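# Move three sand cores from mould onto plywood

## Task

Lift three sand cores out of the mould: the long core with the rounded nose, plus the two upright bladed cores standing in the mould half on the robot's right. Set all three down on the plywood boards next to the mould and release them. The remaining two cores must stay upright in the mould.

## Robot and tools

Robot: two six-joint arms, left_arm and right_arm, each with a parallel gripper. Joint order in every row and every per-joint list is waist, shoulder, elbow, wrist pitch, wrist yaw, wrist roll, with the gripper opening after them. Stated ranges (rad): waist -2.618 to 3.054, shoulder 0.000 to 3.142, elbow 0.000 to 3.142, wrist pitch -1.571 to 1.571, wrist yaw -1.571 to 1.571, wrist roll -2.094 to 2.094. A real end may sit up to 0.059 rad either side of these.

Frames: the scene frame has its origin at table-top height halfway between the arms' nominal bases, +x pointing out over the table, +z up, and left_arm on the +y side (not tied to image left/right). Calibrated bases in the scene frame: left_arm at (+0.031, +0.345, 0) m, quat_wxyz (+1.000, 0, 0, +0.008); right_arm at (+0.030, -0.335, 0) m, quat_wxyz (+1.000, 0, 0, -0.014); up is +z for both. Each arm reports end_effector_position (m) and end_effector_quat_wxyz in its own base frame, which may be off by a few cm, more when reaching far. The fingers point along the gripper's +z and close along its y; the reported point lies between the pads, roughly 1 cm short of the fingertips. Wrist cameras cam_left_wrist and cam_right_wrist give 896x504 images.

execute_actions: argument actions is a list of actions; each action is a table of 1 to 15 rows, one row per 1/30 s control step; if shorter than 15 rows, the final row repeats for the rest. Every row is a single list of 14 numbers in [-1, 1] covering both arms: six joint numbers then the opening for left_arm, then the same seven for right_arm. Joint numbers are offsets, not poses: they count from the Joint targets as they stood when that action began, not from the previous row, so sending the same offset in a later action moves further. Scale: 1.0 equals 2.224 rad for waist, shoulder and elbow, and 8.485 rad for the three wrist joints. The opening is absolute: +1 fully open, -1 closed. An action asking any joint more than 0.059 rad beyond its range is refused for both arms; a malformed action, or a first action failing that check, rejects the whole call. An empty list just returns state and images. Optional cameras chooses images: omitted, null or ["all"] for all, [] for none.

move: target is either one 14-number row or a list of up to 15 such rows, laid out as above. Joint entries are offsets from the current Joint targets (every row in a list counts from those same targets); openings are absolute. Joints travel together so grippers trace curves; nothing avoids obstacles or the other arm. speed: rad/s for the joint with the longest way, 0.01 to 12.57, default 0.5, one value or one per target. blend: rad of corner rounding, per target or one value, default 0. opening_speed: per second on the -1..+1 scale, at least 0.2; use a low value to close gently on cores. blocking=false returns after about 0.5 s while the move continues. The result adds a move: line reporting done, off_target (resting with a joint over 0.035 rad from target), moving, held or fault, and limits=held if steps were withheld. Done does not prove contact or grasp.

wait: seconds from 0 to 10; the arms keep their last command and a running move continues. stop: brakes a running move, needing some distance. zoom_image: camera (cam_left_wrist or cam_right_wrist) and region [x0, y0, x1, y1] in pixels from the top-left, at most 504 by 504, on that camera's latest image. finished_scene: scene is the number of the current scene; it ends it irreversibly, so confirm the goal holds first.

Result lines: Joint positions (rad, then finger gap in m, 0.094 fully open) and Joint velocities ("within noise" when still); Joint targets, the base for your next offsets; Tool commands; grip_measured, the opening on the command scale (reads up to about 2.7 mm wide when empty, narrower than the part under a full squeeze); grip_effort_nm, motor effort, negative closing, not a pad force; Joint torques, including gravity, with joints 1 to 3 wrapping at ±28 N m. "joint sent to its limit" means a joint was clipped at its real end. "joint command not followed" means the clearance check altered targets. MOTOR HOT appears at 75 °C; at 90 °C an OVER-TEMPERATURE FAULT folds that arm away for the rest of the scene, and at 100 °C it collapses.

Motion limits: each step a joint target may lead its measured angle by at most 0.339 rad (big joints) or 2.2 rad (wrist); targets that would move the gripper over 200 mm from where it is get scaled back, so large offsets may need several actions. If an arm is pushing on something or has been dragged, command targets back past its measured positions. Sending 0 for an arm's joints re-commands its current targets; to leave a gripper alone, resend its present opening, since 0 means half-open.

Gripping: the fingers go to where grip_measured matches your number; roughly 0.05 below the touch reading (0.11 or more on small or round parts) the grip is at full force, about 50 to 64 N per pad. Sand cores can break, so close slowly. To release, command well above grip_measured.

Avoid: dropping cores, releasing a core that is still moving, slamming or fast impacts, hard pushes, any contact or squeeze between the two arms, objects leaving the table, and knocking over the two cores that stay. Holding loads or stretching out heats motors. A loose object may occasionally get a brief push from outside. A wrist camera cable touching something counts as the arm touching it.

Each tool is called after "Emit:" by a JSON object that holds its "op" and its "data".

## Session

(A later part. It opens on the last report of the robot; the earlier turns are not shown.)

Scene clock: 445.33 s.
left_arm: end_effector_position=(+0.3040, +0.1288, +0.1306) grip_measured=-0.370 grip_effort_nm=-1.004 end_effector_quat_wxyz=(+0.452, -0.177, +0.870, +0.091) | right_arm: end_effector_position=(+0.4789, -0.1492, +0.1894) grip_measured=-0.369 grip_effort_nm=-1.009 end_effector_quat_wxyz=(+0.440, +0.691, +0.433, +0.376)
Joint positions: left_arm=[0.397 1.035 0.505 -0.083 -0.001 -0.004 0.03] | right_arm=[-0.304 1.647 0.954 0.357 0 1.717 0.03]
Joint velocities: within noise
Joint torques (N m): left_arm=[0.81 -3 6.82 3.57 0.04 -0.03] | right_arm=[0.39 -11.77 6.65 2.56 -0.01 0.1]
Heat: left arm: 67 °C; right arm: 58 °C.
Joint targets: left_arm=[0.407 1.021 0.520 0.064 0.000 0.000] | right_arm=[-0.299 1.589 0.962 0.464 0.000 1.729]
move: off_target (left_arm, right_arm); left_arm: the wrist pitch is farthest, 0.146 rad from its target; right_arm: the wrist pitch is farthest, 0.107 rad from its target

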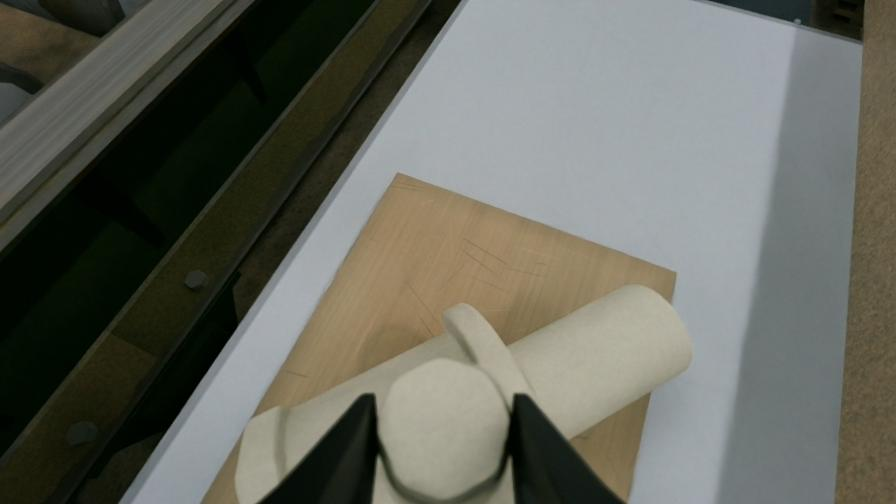

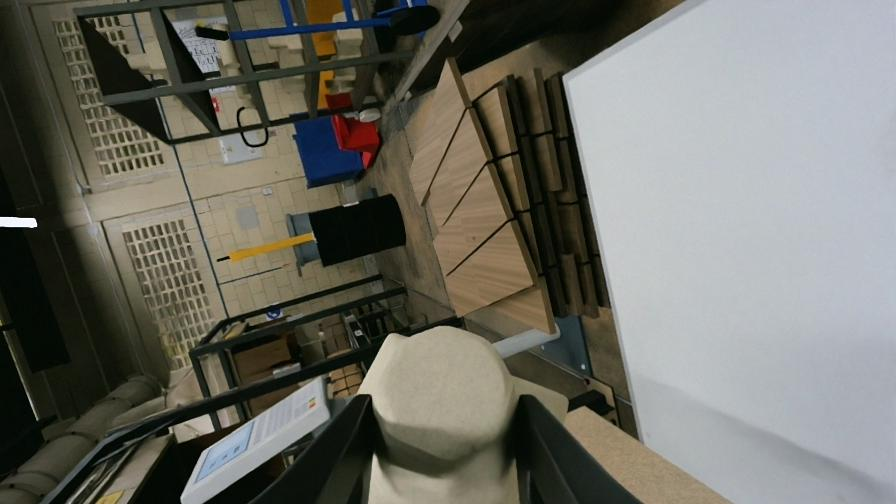

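Emit:
{"op": "move", "data": {"target": [0,0.0038,-0.0247,0.0075,0,0,-0.7,0,0.1538,-0.0913,0.0593,0,0,-0.6], "speed": 0.25}}

Scene clock: 452.67 s.
left_arm: end_effector_position=(+0.3067, +0.1300, +0.1293) grip_measured=-0.370 grip_effort_nm=-0.999 end_effector_quat_wxyz=(+0.472, -0.173, +0.859, +0.096) | right_arm: end_effector_position=(+0.4768, -0.1484, +0.0863) grip_measured=-0.369 grip_effort_nm=-1.004 end_effector_quat_wxyz=(+0.447, +0.686, +0.429, +0.383)
Joint positions: left_arm=[0.397 1.035 0.459 0.011 -0.001 0 0.03] | right_arm=[-0.304 1.931 0.756 0.862 0 1.72 0.03]
Joint velocities: within noise
Joint torques (N m): left_arm=[0.79 -2.41 6.06 3.3 0.05 -0.07] | right_arm=[0.39 -7.66 4.78 2.48 -0.01 0.06]
Heat: left arm: 68 °C; right arm: 58 °C.
Joint targets: left_arm=[0.407 1.030 0.465 0.128 0.000 -0.001] | right_arm=[-0.299 1.931 0.759 0.967 0.000 1.729]
move: off_target (left_arm, right_arm); left_arm: the wrist pitch is farthest, 0.117 rad from its target; right_arm: the wrist pitch is farthest, 0.105 rad from its target

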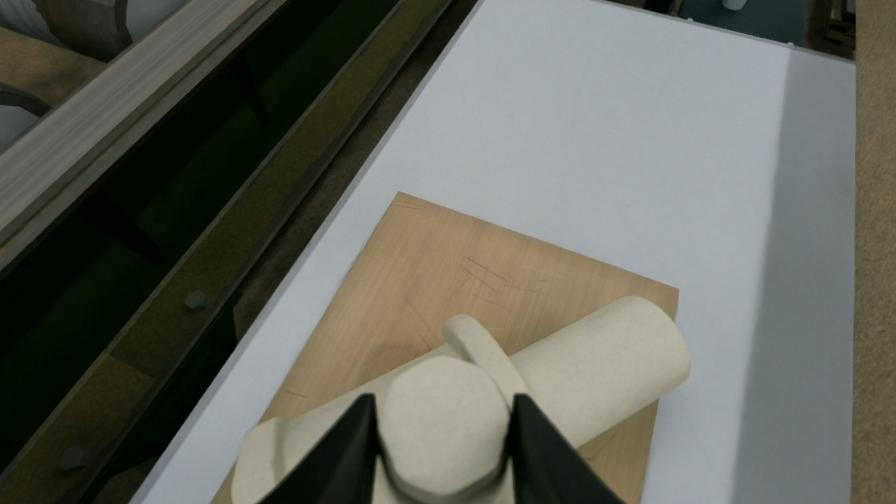

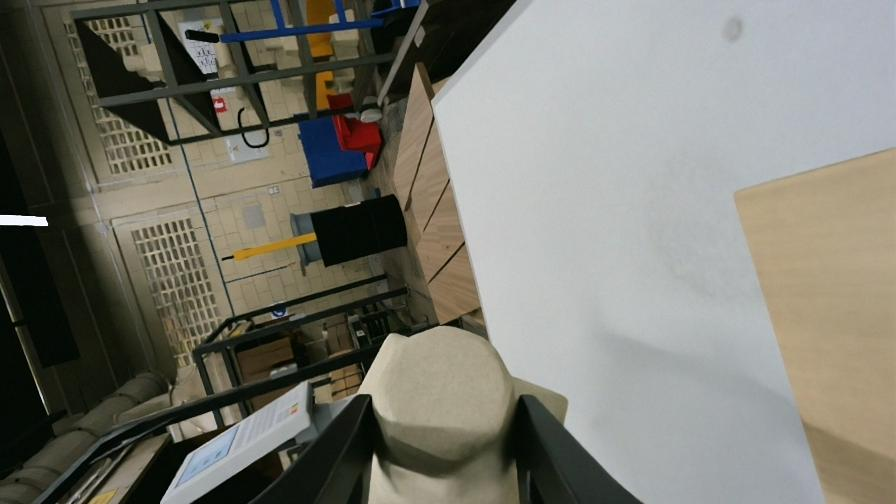

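Emit:
{"op": "move", "data": {"target": [[0,0,0,-0.008,0,0,-0.7,0,0.0,0.0,0.0,0,0,-0.6],[0,0,0,-0.008,0,0,-0.1,0,0,0,0,0,0,-0.6]], "speed": 0.25, "opening_speed": 0.4}}

Scene clock: 458.33 s.
left_arm: end_effector_position=(+0.3097, +0.1304, +0.1340) grip_measured=-0.102 grip_effort_nm=0.134 end_effector_quat_wxyz=(+0.482, -0.169, +0.854, +0.097) | right_arm: end_effector_position=(+0.4769, -0.1484, +0.0865) grip_measured=-0.369 grip_effort_nm=-1.004 end_effector_quat_wxyz=(+0.447, +0.685, +0.429, +0.383)
Joint positions: left_arm=[0.397 1.035 0.458 0.034 0.003 0.004 0.042] | right_arm=[-0.304 1.931 0.756 0.863 0 1.72 0.03]
Joint velocities: within noise
Joint torques (N m): left_arm=[0.85 -2.4 6.12 2.34 0.01 -0.1] | right_arm=[0.38 -7.69 4.72 2.51 0 0.05]
Heat: left arm: 66 °C; right arm: 59 °C.
Joint targets: left_arm=[0.407 1.030 0.465 0.060 0.000 -0.001] | right_arm=[-0.299 1.931 0.759 0.967 0.000 1.729]
move: off_target (right_arm); target 2's new numbers were sent with left_arm's wrist pitch 0.054 rad from that target; right_arm: the wrist pitch is farthest, 0.104 rad from its target

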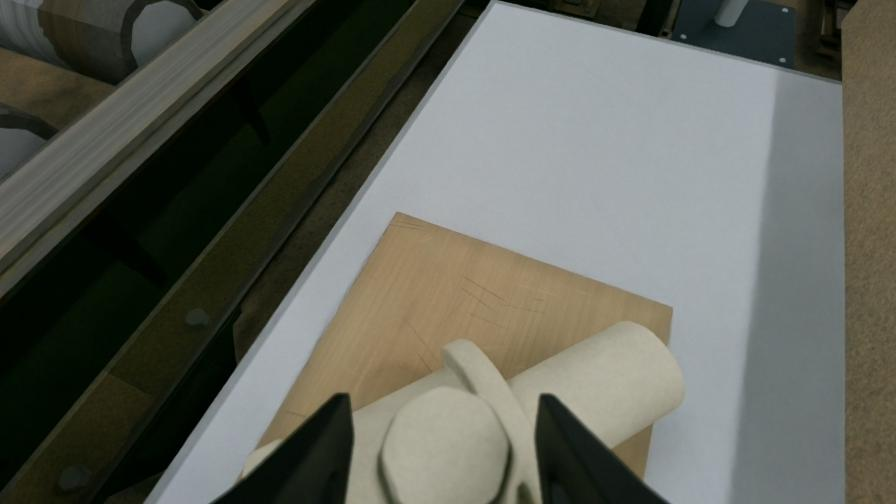

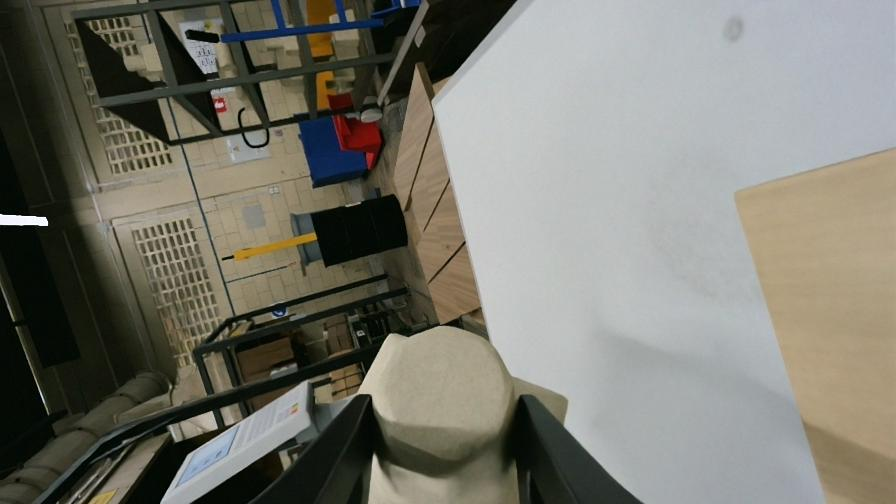

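Emit:
{"op": "move", "data": {"target": [0,0,0,0,0,0,0.5,0,0.063,-0.0078,0.0186,0,0,-0.6], "speed": 0.2, "opening_speed": 0.6}}

Scene clock: 463.47 s.
left_arm: end_effector_position=(+0.3098, +0.1305, +0.1341) grip_measured=+0.498 grip_effort_nm=0.154 end_effector_quat_wxyz=(+0.482, -0.169, +0.854, +0.097) | right_arm: end_effector_position=(+0.4835, -0.1504, +0.0724) grip_measured=-0.369 grip_effort_nm=-1.004 end_effector_quat_wxyz=(+0.468, +0.668, +0.416, +0.403)
Joint positions: left_arm=[0.397 1.035 0.458 0.034 0.003 0.004 0.07] | right_arm=[-0.304 2.054 0.749 1.065 -0.001 1.725 0.03]
Joint velocities: within noise
Joint torques (N m): left_arm=[0.76 -2.3 6 2.31 -0.02 -0.11] | right_arm=[0.4 -6.8 3.34 2.14 -0.01 0.01]
Heat: left arm: 64 °C; right arm: 59 °C.
Joint targets: left_arm=[0.407 1.030 0.465 0.060 0.000 -0.001] | right_arm=[-0.299 2.071 0.742 1.125 0.000 1.729]
move: off_target (right_arm); right_arm: the wrist pitch is farthest, 0.060 rad from its target

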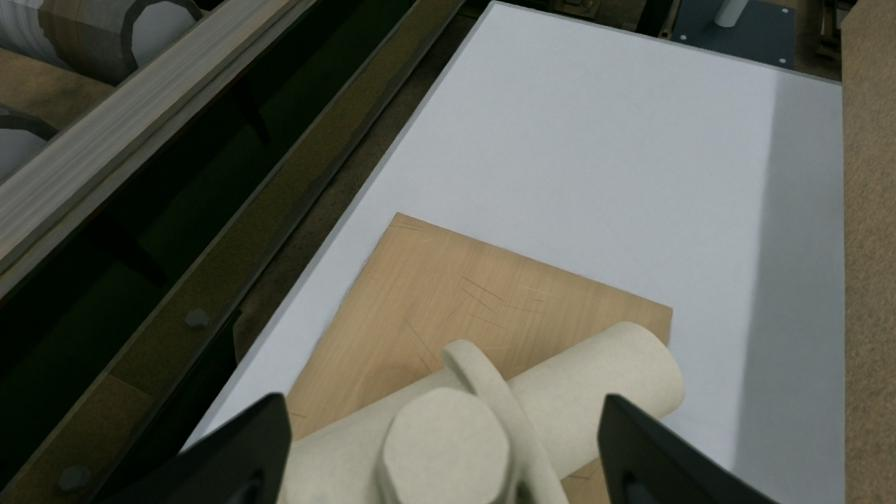

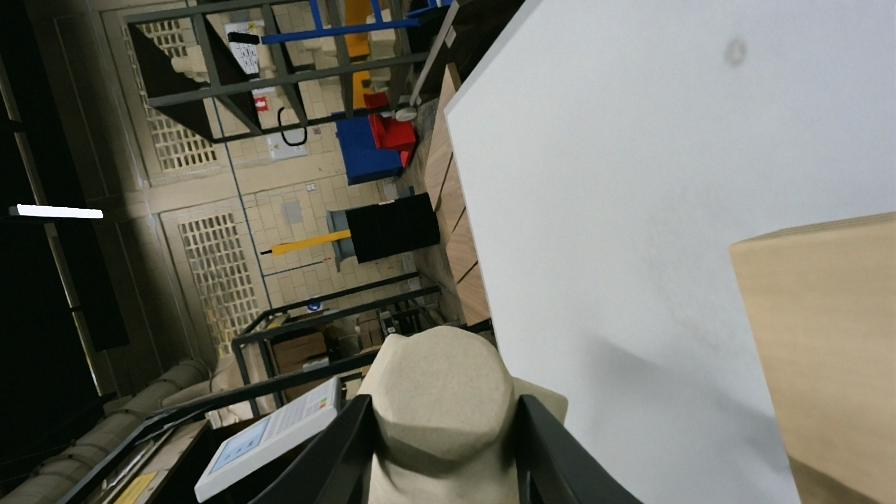

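Emit:
{"op": "move", "data": {"target": [[0,-0.0153,0.0989,-0.03,0,0,0.6,0,0,0,0,0,0,-0.6],[-0.6551,-0.1439,0.1425,-0.0247,0,0,0.6,0,0,0,0,0,0,-0.6]], "speed": 0.8}}

Scene clock: 473.33 s.
left_arm: end_effector_position=(+0.1574, -0.2680, +0.3288) grip_measured=+0.598 grip_effort_nm=0.144 end_effector_quat_wxyz=(+0.572, +0.376, +0.652, -0.327) | right_arm: end_effector_position=(+0.4834, -0.1504, +0.0723) grip_measured=-0.369 grip_effort_nm=-1.004 end_effector_quat_wxyz=(+0.468, +0.668, +0.416, +0.403)
Joint positions: left_arm=[-1.043 0.721 0.757 -0.168 0.001 0.004 0.075] | right_arm=[-0.304 2.055 0.749 1.066 -0.001 1.725 0.03]
Joint velocities: within noise
Joint torques (N m): left_arm=[-0.55 -0.85 7.88 2.42 0.02 -0.12] | right_arm=[0.38 -6.83 3.44 2.11 0 0.01]
Heat: left arm: 60 °C; right arm: 58 °C.
Joint targets: left_arm=[-1.050 0.710 0.782 -0.150 -0.001 0.000] | right_arm=[-0.299 2.071 0.742 1.125 0.000 1.729]
move: off_target (right_arm); right_arm: the wrist pitch is farthest, 0.059 rad from its target

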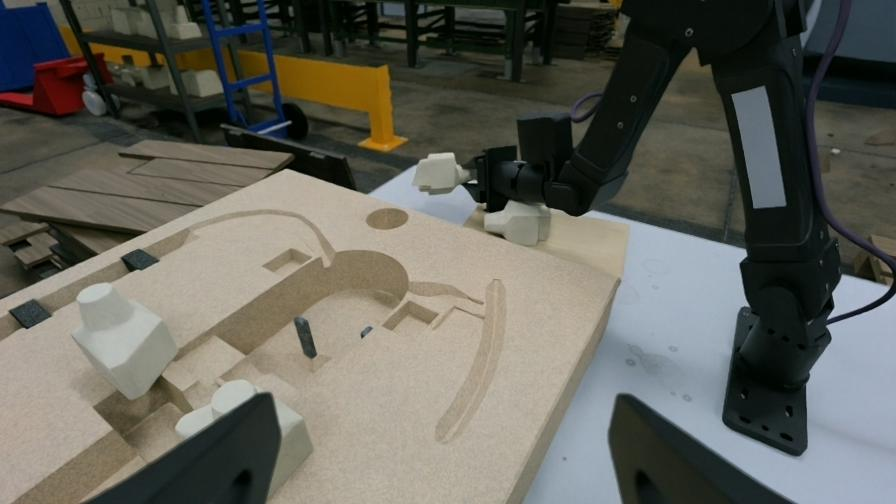

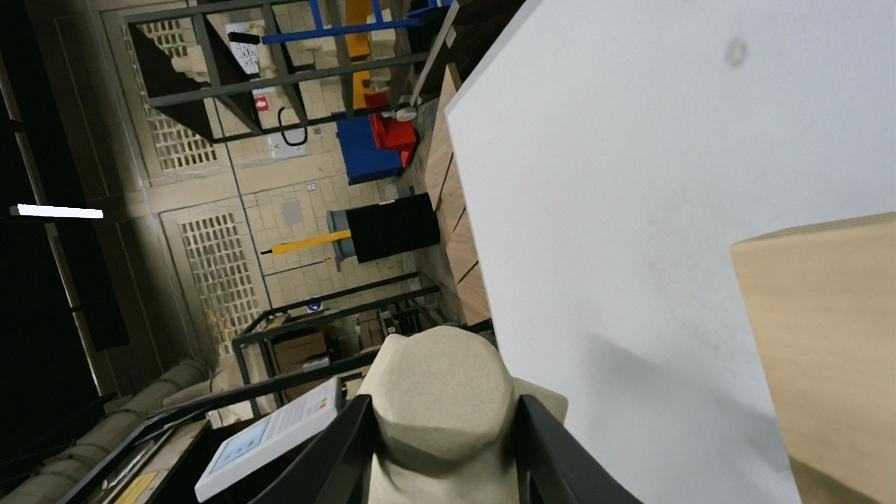

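Emit:
{"op": "zoom_image", "data": {"camera": "cam_left_wrist", "region": [380, 90, 640, 280]}}

Scaled by 1.938.

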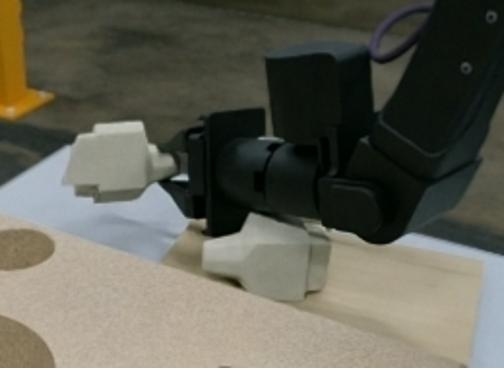

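Emit:
{"op": "move", "data": {"target": [[0,0,0,0,0,0,0.6,0.0144,-0.0917,0.156,-0.055,0,0,-0.6],[0,0,0,0,0,0,0.6,0.0144,0.0441,0.2273,-0.0407,0,0,-0.6]], "speed": 0.4}}

Emit:
{"op": "zoom_image", "data": {"camera": "cam_left_wrist", "region": [340, 90, 640, 280]}}

Scene clock: 489.90 s.
left_arm: end_effector_position=(+0.1574, -0.2680, +0.3288) grip_measured=+0.598 grip_effort_nm=0.144 end_effector_quat_wxyz=(+0.572, +0.376, +0.652, -0.327) | right_arm: end_effector_position=(+0.5726, -0.1589, +0.0920) grip_measured=-0.369 grip_effort_nm=-1.004 end_effector_quat_wxyz=(+0.442, +0.677, +0.437, +0.393)
Joint positions: left_arm=[-1.043 0.721 0.757 -0.168 0.001 0.004 0.075] | right_arm=[-0.273 2.176 1.2 0.672 -0.002 1.725 0.03]
Joint velocities: within noise
Joint torques (N m): left_arm=[-0.47 -1.03 7.88 2.44 0.01 -0.1] | right_arm=[0.49 -10.66 9.1 2.55 0.01 0.01]
Heat: left arm: 57 °C; right arm: 58 °C.
Joint targets: left_arm=[-1.050 0.710 0.782 -0.150 -0.001 0.000] | right_arm=[-0.267 2.169 1.247 0.780 0.000 1.729]
move: off_target (right_arm); right_arm: the wrist pitch is farthest, 0.108 rad from its target

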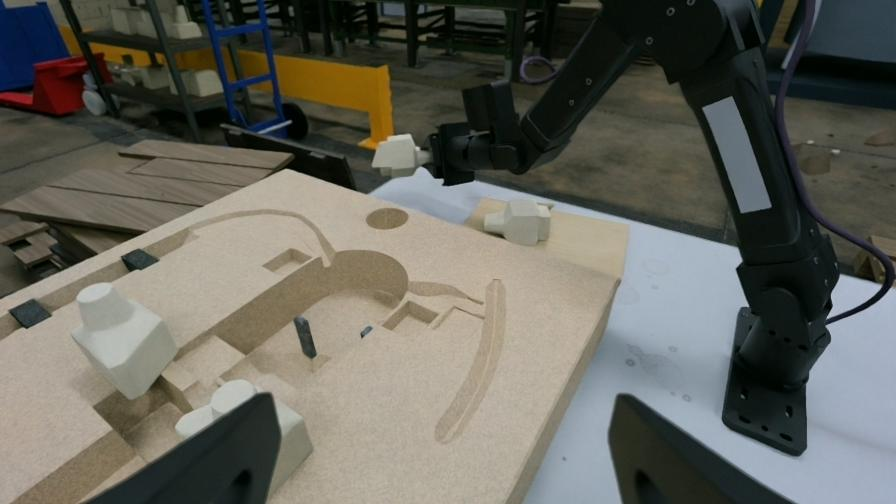

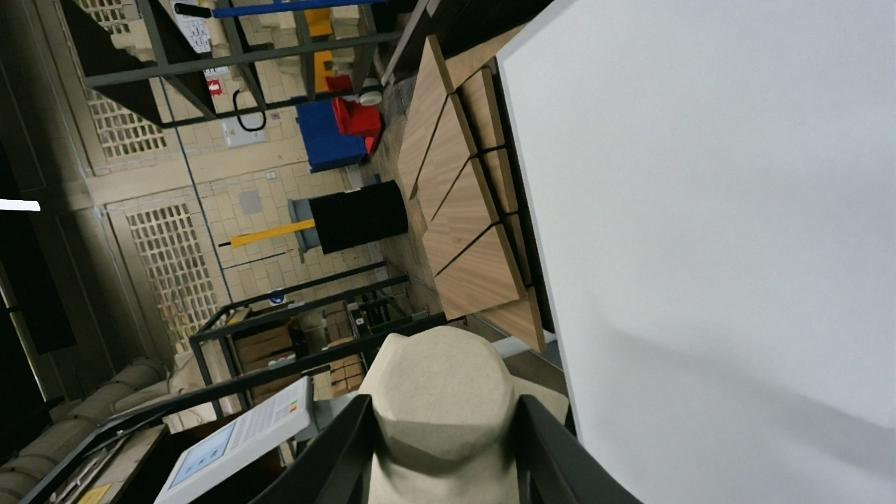

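Scaled by 1.680.

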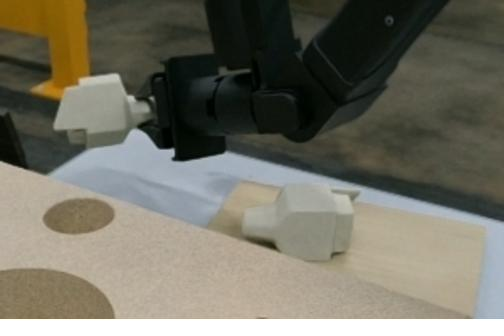

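Emit:
{"op": "move", "data": {"target": [[0,0,0,0,0,0,0.6,0,-0.3008,-0.0099,-0.086,0,-0.2038,-0.6],[0,0,0,0,0,0,0.6,0.2055,-0.3098,0.1497,-0.2098,0,-0.2038,-0.6],[0,0,0,0,0,0,0.6,0.2055,-0.1299,0.3318,-0.2616,0,-0.2038,-0.6]], "speed": 0.6}}

Emit:
{"op": "zoom_image", "data": {"camera": "cam_left_wrist", "region": [340, 50, 740, 300]}}

Scene clock: 531.63 s.
left_arm: end_effector_position=(+0.1574, -0.2680, +0.3288) grip_measured=+0.598 grip_effort_nm=0.144 end_effector_quat_wxyz=(+0.572, +0.376, +0.652, -0.327) | right_arm: end_effector_position=(+0.3847, +0.0738, +0.2011) grip_measured=-0.369 grip_effort_nm=-1.004 end_effector_quat_wxyz=(+0.100, -0.090, +0.991, +0.010)
Joint positions: left_arm=[-1.043 0.721 0.757 -0.168 0.001 0.004 0.075] | right_arm=[0.187 1.883 1.944 -1.43 0 0.006 0.03]
Joint velocities: within noise
Joint torques (N m): left_arm=[-0.5 -0.98 7.91 2.45 0.02 -0.1] | right_arm=[0.27 -8.23 8.5 0.33 -0.01 -0.11]
Heat: left arm: 55 °C; right arm: 61 °C.
Joint targets: left_arm=[-1.050 0.710 0.782 -0.150 -0.001 0.000] | right_arm=[0.190 1.880 1.985 -1.440 0.000 0.000]
move: off_target (right_arm); right_arm: the elbow is farthest, 0.041 rad from its target

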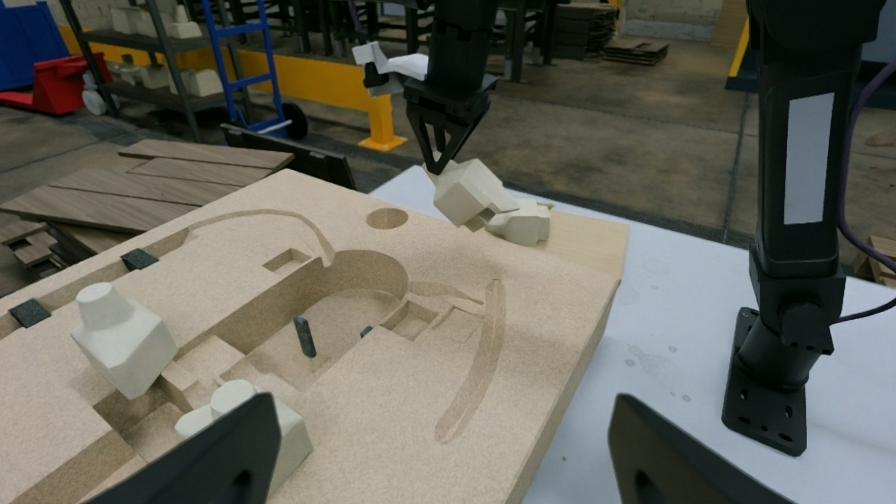

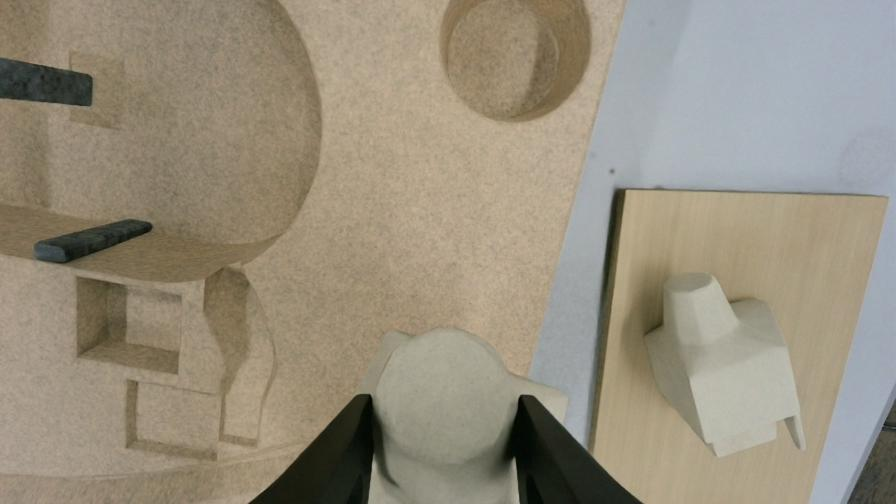

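Scaled by 1.260.

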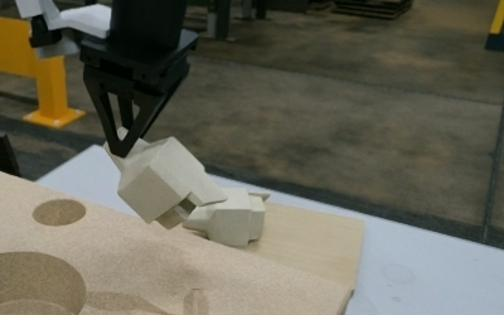

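Emit:
{"op": "move", "data": {"target": [0,0,0,0,0,0,0.6,0,0.0877,0.031,-0.0137,0,0,-0.6], "speed": 0.25}}

Emit:
{"op": "zoom_image", "data": {"camera": "cam_left_wrist", "region": [340, 50, 740, 300]}}

Scene clock: 542.47 s.
left_arm: end_effector_position=(+0.1574, -0.2680, +0.3288) grip_measured=+0.598 grip_effort_nm=0.139 end_effector_quat_wxyz=(+0.572, +0.376, +0.652, -0.327) | right_arm: end_effector_position=(+0.3908, +0.0750, +0.1566) grip_measured=-0.369 grip_effort_nm=-1.004 end_effector_quat_wxyz=(+0.015, -0.090, +0.996, +0.001)
Joint positions: left_arm=[-1.043 0.721 0.757 -0.168 0.001 0.004 0.075] | right_arm=[0.187 2.059 2.031 -1.512 0 0.006 0.03]
Joint velocities: within noise
Joint torques (N m): left_arm=[-0.47 -1.02 7.97 2.45 0.03 -0.09] | right_arm=[0.32 -7.91 6.87 -0.25 0.02 -0.12]
Heat: left arm: 55 °C; right arm: 55 °C.
Joint targets: left_arm=[-1.050 0.710 0.782 -0.150 -0.001 0.000] | right_arm=[0.190 2.075 2.054 -1.556 0.000 0.000]
move: off_target (right_arm); right_arm: the wrist pitch is farthest, 0.044 rad from its target

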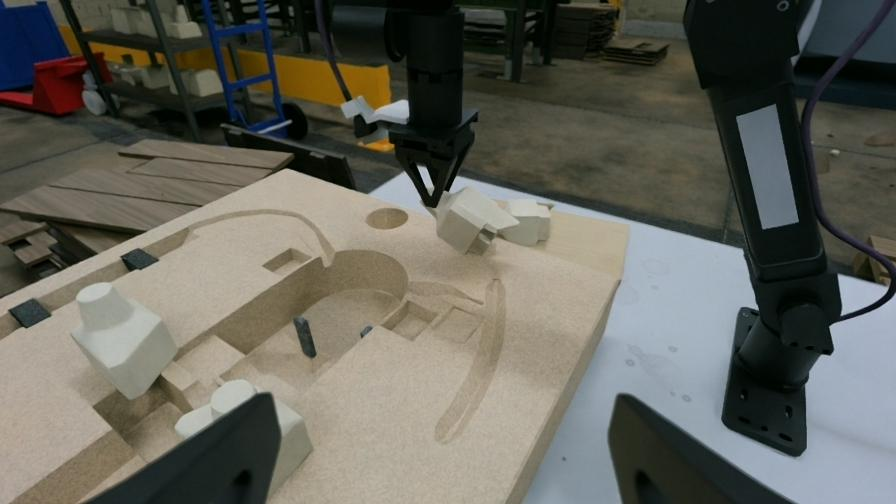

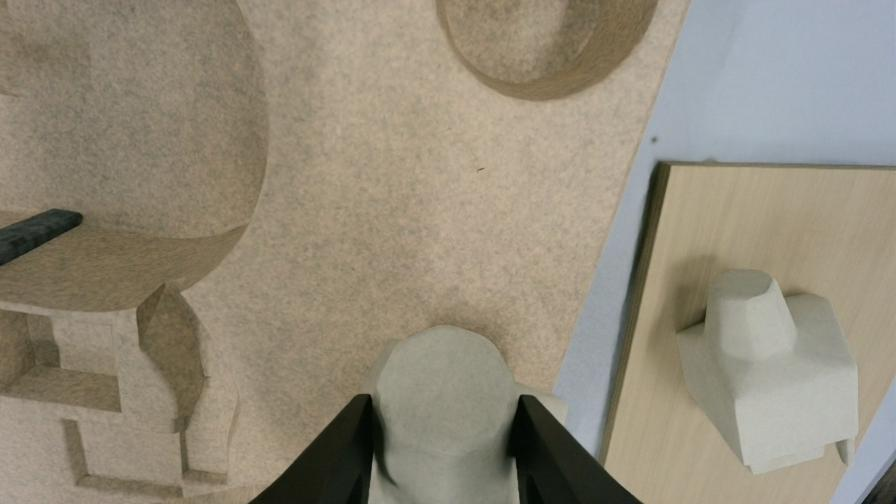

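Scaled by 1.260.

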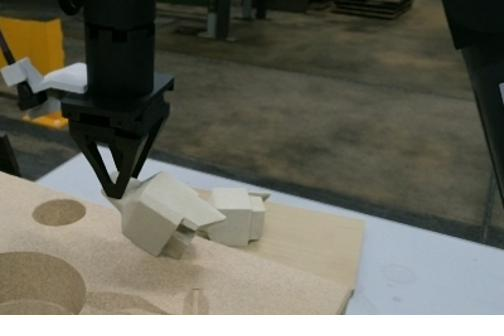

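Emit:
{"op": "move", "data": {"target": [0,0,0,0,0,0,0.6,0,-0.02,-0.0674,0.0165,0,0,-0.6], "speed": 0.15}}

Emit:
{"op": "zoom_image", "data": {"camera": "cam_left_wrist", "region": [340, 50, 740, 300]}}

Scene clock: 549.80 s.
left_arm: end_effector_position=(+0.1574, -0.2680, +0.3288) grip_measured=+0.598 grip_effort_nm=0.134 end_effector_quat_wxyz=(+0.572, +0.376, +0.652, -0.327) | right_arm: end_effector_position=(+0.4025, +0.0780, +0.1356) grip_measured=-0.375 grip_effort_nm=-0.999 end_effector_quat_wxyz=(+0.038, -0.090, +0.995, +0.006)
Joint positions: left_arm=[-1.043 0.721 0.757 -0.168 0.001 0.004 0.075] | right_arm=[0.187 2.046 1.925 -1.373 -0.004 0.006 0.029]
Joint velocities: within noise
Joint torques (N m): left_arm=[-0.53 -1.02 7.8 2.41 0 -0.13] | right_arm=[0.27 -10.41 3.7 -0.15 0.03 -0.11]
Heat: left arm: 55 °C; right arm: 53 °C.
Joint targets: left_arm=[-1.050 0.710 0.782 -0.150 -0.001 0.000] | right_arm=[0.190 2.031 1.904 -1.416 0.000 0.000]
move: off_target (right_arm); right_arm: the wrist pitch is farthest, 0.043 rad from its target

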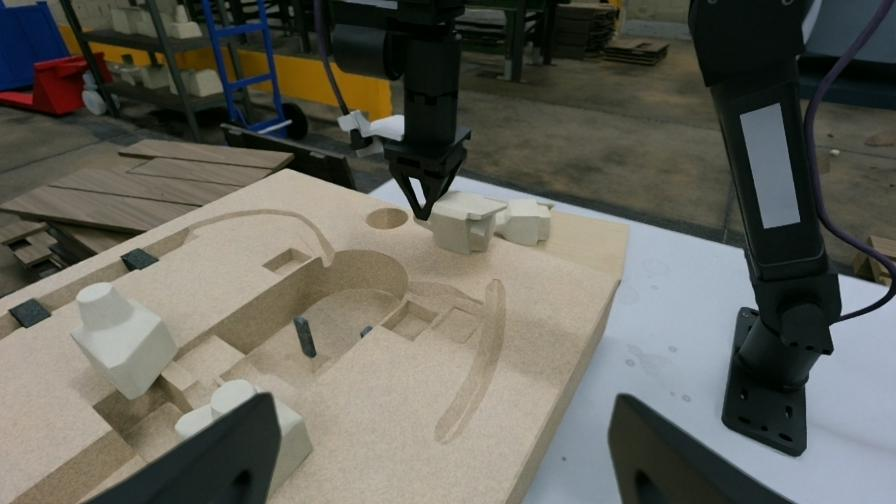

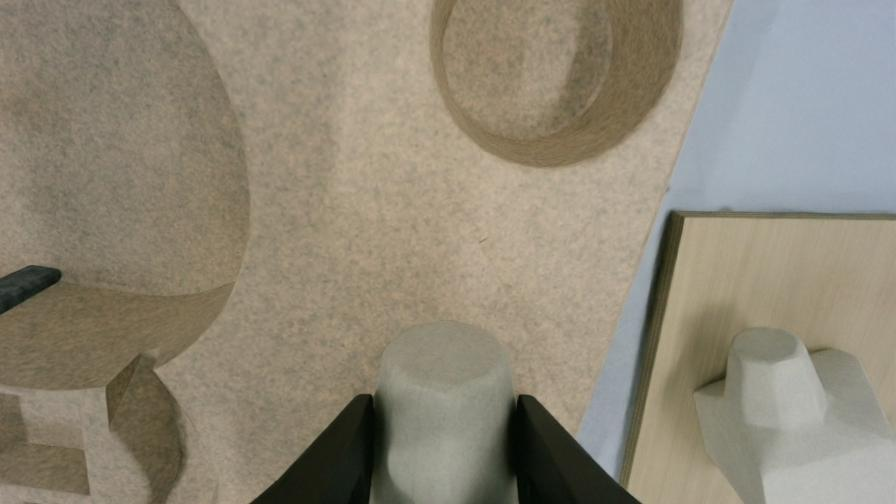

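Scaled by 1.260.

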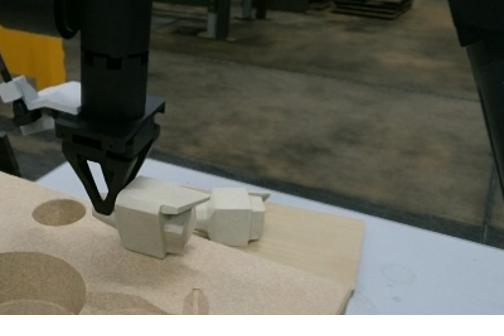

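Emit:
{"op": "move", "data": {"target": [[0,0,0,0,0,0,0.6,0,0,0,0,0,0,0.3],[0,0,0,0,0,0,0.6,0,-0.0679,0.0364,-0.0028,0,0,0.3],[0,0,0,0,0,0,0.6,-0.183,-0.0364,-0.0063,-0.0005,0,-0.1037,0.3]], "speed": 0.5, "opening_speed": 0.6}}

Scene clock: 574.33 s.
left_arm: end_effector_position=(+0.1574, -0.2680, +0.3288) grip_measured=+0.598 grip_effort_nm=0.134 end_effector_quat_wxyz=(+0.572, +0.376, +0.652, -0.327) | right_arm: end_effector_position=(+0.3797, -0.0827, +0.1686) grip_measured=+0.297 grip_effort_nm=0.178 end_effector_quat_wxyz=(+0.046, -0.321, +0.946, -0.029)
Joint positions: left_arm=[-1.043 0.721 0.757 -0.168 0.001 0.004 0.075] | right_arm=[-0.216 1.937 1.898 -1.423 0.001 -0.871 0.061]
Joint velocities: within noise
Joint torques (N m): left_arm=[-0.53 -0.99 7.87 2.44 0.01 -0.1] | right_arm=[-0.06 -7.39 4.6 0.31 -0.02 -0.13]
Heat: left arm: 55 °C; right arm: 49 °C.
Joint targets: left_arm=[-1.050 0.710 0.782 -0.150 -0.001 0.000] | right_arm=[-0.217 1.950 1.890 -1.420 0.000 -0.880]
move: done

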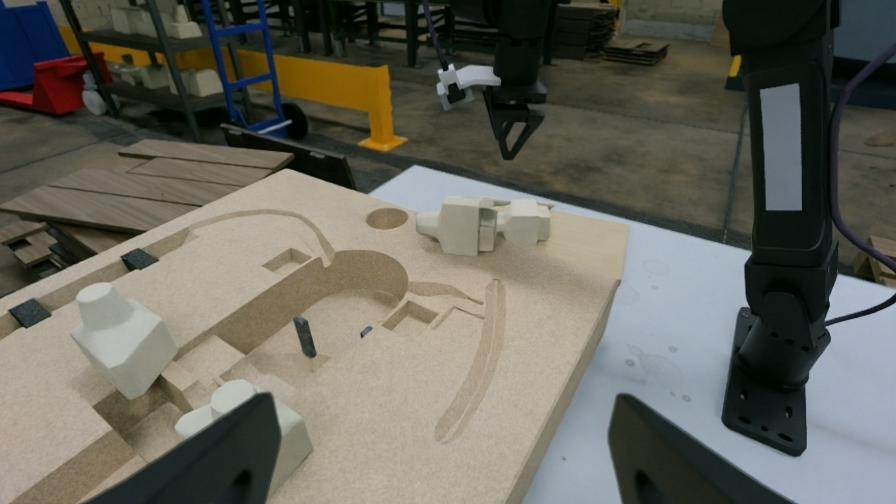

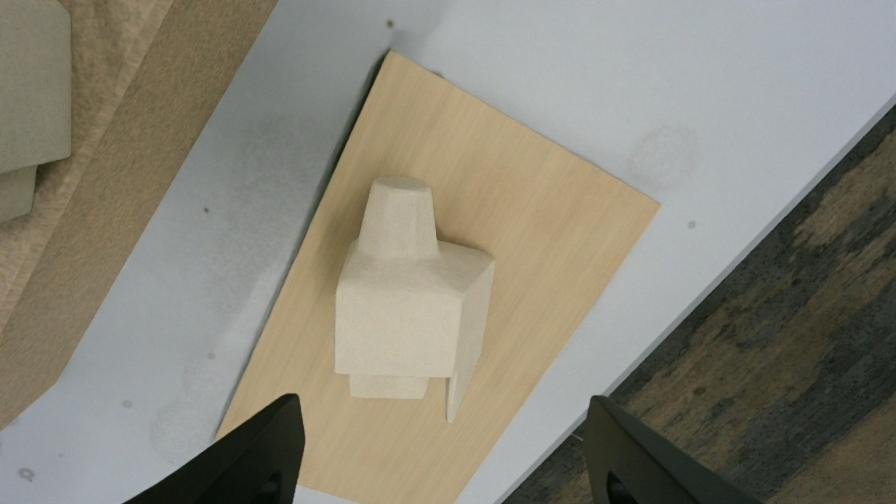

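Emit:
{"op": "move", "data": {"target": [[0,0,0,0,0,0,0.6,0.0225,0.0324,-0.0256,0.0115,0,0.0118,0.3],[0,0,0,0,0,0,0.6,0.0225,0.036,-0.1165,0.0364,0,0.0118,0.3],[0,0,0,0,0,0,0.6,0.0225,0.036,-0.1165,0.0364,0,0.0118,-0.65]], "speed": 0.3, "opening_speed": 0.7}}

Scene clock: 592.70 s.
left_arm: end_effector_position=(+0.1574, -0.2680, +0.3288) grip_measured=+0.598 grip_effort_nm=0.139 end_effector_quat_wxyz=(+0.572, +0.376, +0.652, -0.327) | right_arm: end_effector_position=(+0.3943, -0.0661, +0.0738) grip_measured=-0.647 grip_effort_nm=-0.125 end_effector_quat_wxyz=(+0.028, -0.304, +0.952, -0.016)
Joint positions: left_arm=[-1.043 0.721 0.757 -0.168 0.001 0.004 0.075] | right_arm=[-0.168 2.017 1.638 -1.126 0.002 -0.786 0.017]
Joint velocities: within noise
Joint torques (N m): left_arm=[-0.51 -0.94 7.88 2.42 0.06 -0.11] | right_arm=[0.06 -8.1 4.72 0.34 -0.02 0.02]
Heat: left arm: 54 °C; right arm: 47 °C.
Joint targets: left_arm=[-1.050 0.710 0.782 -0.150 -0.001 0.000] | right_arm=[-0.167 2.030 1.631 -1.112 0.000 -0.780]
move: done

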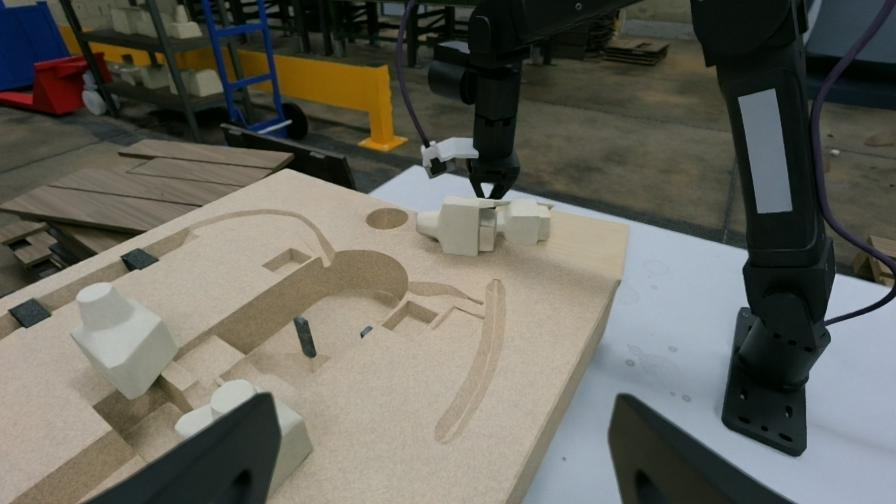

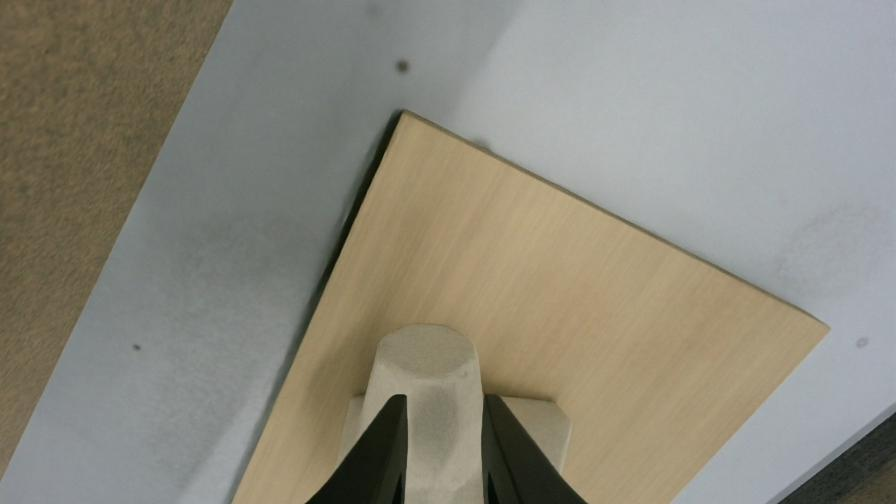

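Emit:
{"op": "move", "data": {"target": [[0,0,0,0,0,0,0.6,0,0,0,0,0,0,0.3],[0,0,0,0,0,0,0.6,0,0.0055,-0.0421,0.0125,0,0,0.3],[0,0,0,0,0,0,0.6,0,0.0055,-0.0421,0.0125,0,0,-0.65]], "speed": 0.2, "opening_speed": 0.7}}

Emit:
{"op": "zoom_image", "data": {"camera": "cam_left_wrist", "region": [380, 90, 640, 280]}}

Scene clock: 604.30 s.
left_arm: end_effector_position=(+0.1574, -0.2680, +0.3288) grip_measured=+0.598 grip_effort_nm=0.144 end_effector_quat_wxyz=(+0.572, +0.376, +0.652, -0.327) | right_arm: end_effector_position=(+0.3922, -0.0656, +0.0466) grip_measured=-0.391 grip_effort_nm=-0.999 end_effector_quat_wxyz=(+0.029, -0.302, +0.953, -0.016)
Joint positions: left_arm=[-1.043 0.721 0.757 -0.168 0.001 0.004 0.075] | right_arm=[-0.168 2.029 1.545 -1.021 0.002 -0.782 0.029]
Joint velocities: within noise
Joint torques (N m): left_arm=[-0.51 -0.87 7.88 2.45 0 -0.11] | right_arm=[0.05 -8.01 4.59 0.36 -0.02 -0.01]
Heat: left arm: 54 °C; right arm: 46 °C.
Joint targets: left_arm=[-1.050 0.710 0.782 -0.150 -0.001 0.000] | right_arm=[-0.167 2.042 1.538 -1.005 0.000 -0.780]
move: done

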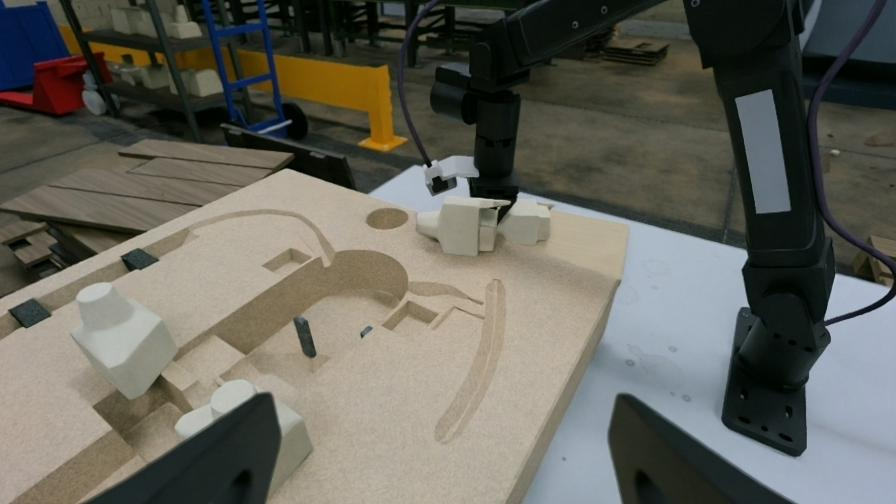

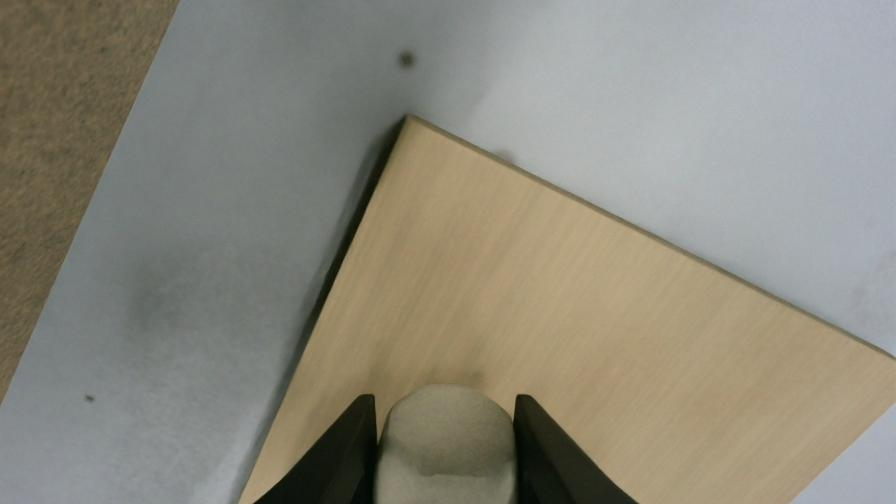

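Scaled by 1.938.

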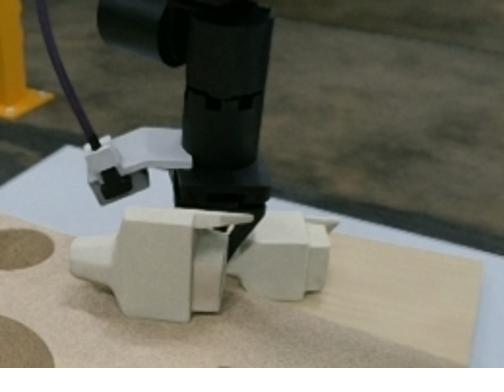

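Emit:
{"op": "move", "data": {"target": [[0,0,0,0,0,0,0.6,0,-0.0118,0.048,-0.0122,0,0,-0.65],[0,0,0,0,0,0,0.6,0.0058,0.043,0.13,-0.0196,0,0.0707,-0.65]], "speed": 0.25}}

Emit:
{"op": "zoom_image", "data": {"camera": "cam_left_wrist", "region": [380, 90, 640, 280]}}

Scene clock: 617.07 s.
left_arm: end_effector_position=(+0.1574, -0.2680, +0.3288) grip_measured=+0.598 grip_effort_nm=0.134 end_effector_quat_wxyz=(+0.572, +0.376, +0.652, -0.327) | right_arm: end_effector_position=(+0.4252, -0.0675, +0.0674) grip_measured=-0.394 grip_effort_nm=-1.004 end_effector_quat_wxyz=(+0.038, -0.014, +0.999, -0.005)
Joint positions: left_arm=[-1.043 0.721 0.757 -0.168 0.001 0.004 0.075] | right_arm=[-0.161 2.133 1.786 -1.146 -0.003 -0.188 0.028]
Joint velocities: within noise
Joint torques (N m): left_arm=[-0.5 -1.02 7.84 2.43 0.01 -0.12] | right_arm=[0.55 -9.54 8.54 -0.01 0.01 0.02]
Heat: left arm: 54 °C; right arm: 45 °C.
Joint targets: left_arm=[-1.050 0.710 0.782 -0.150 -0.001 0.000] | right_arm=[-0.154 2.138 1.827 -1.172 0.000 -0.180]
move: off_target (right_arm); right_arm: the elbow is farthest, 0.041 rad from its target

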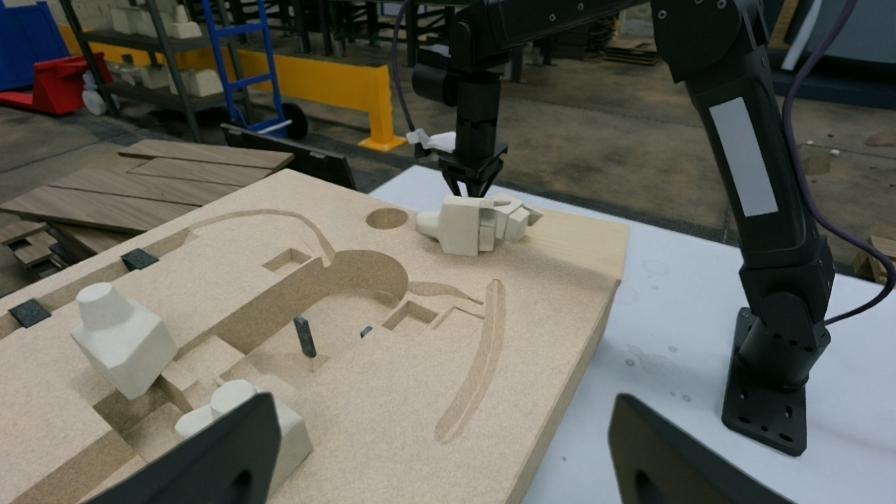

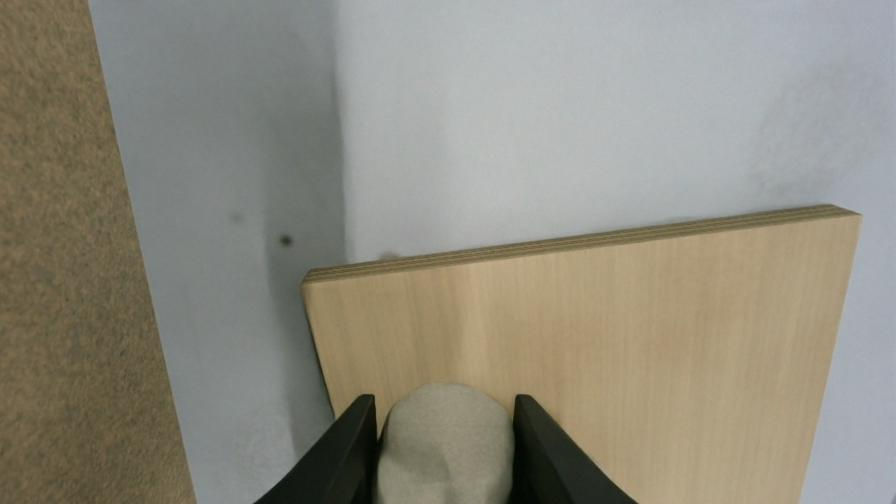

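Scaled by 1.938.

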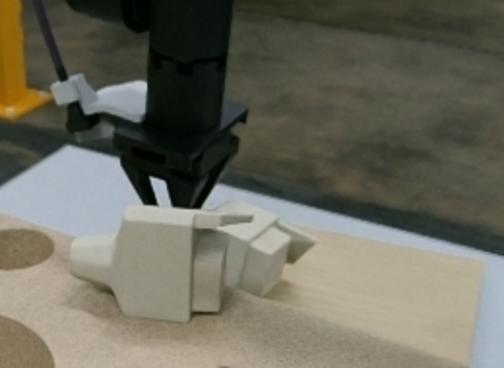

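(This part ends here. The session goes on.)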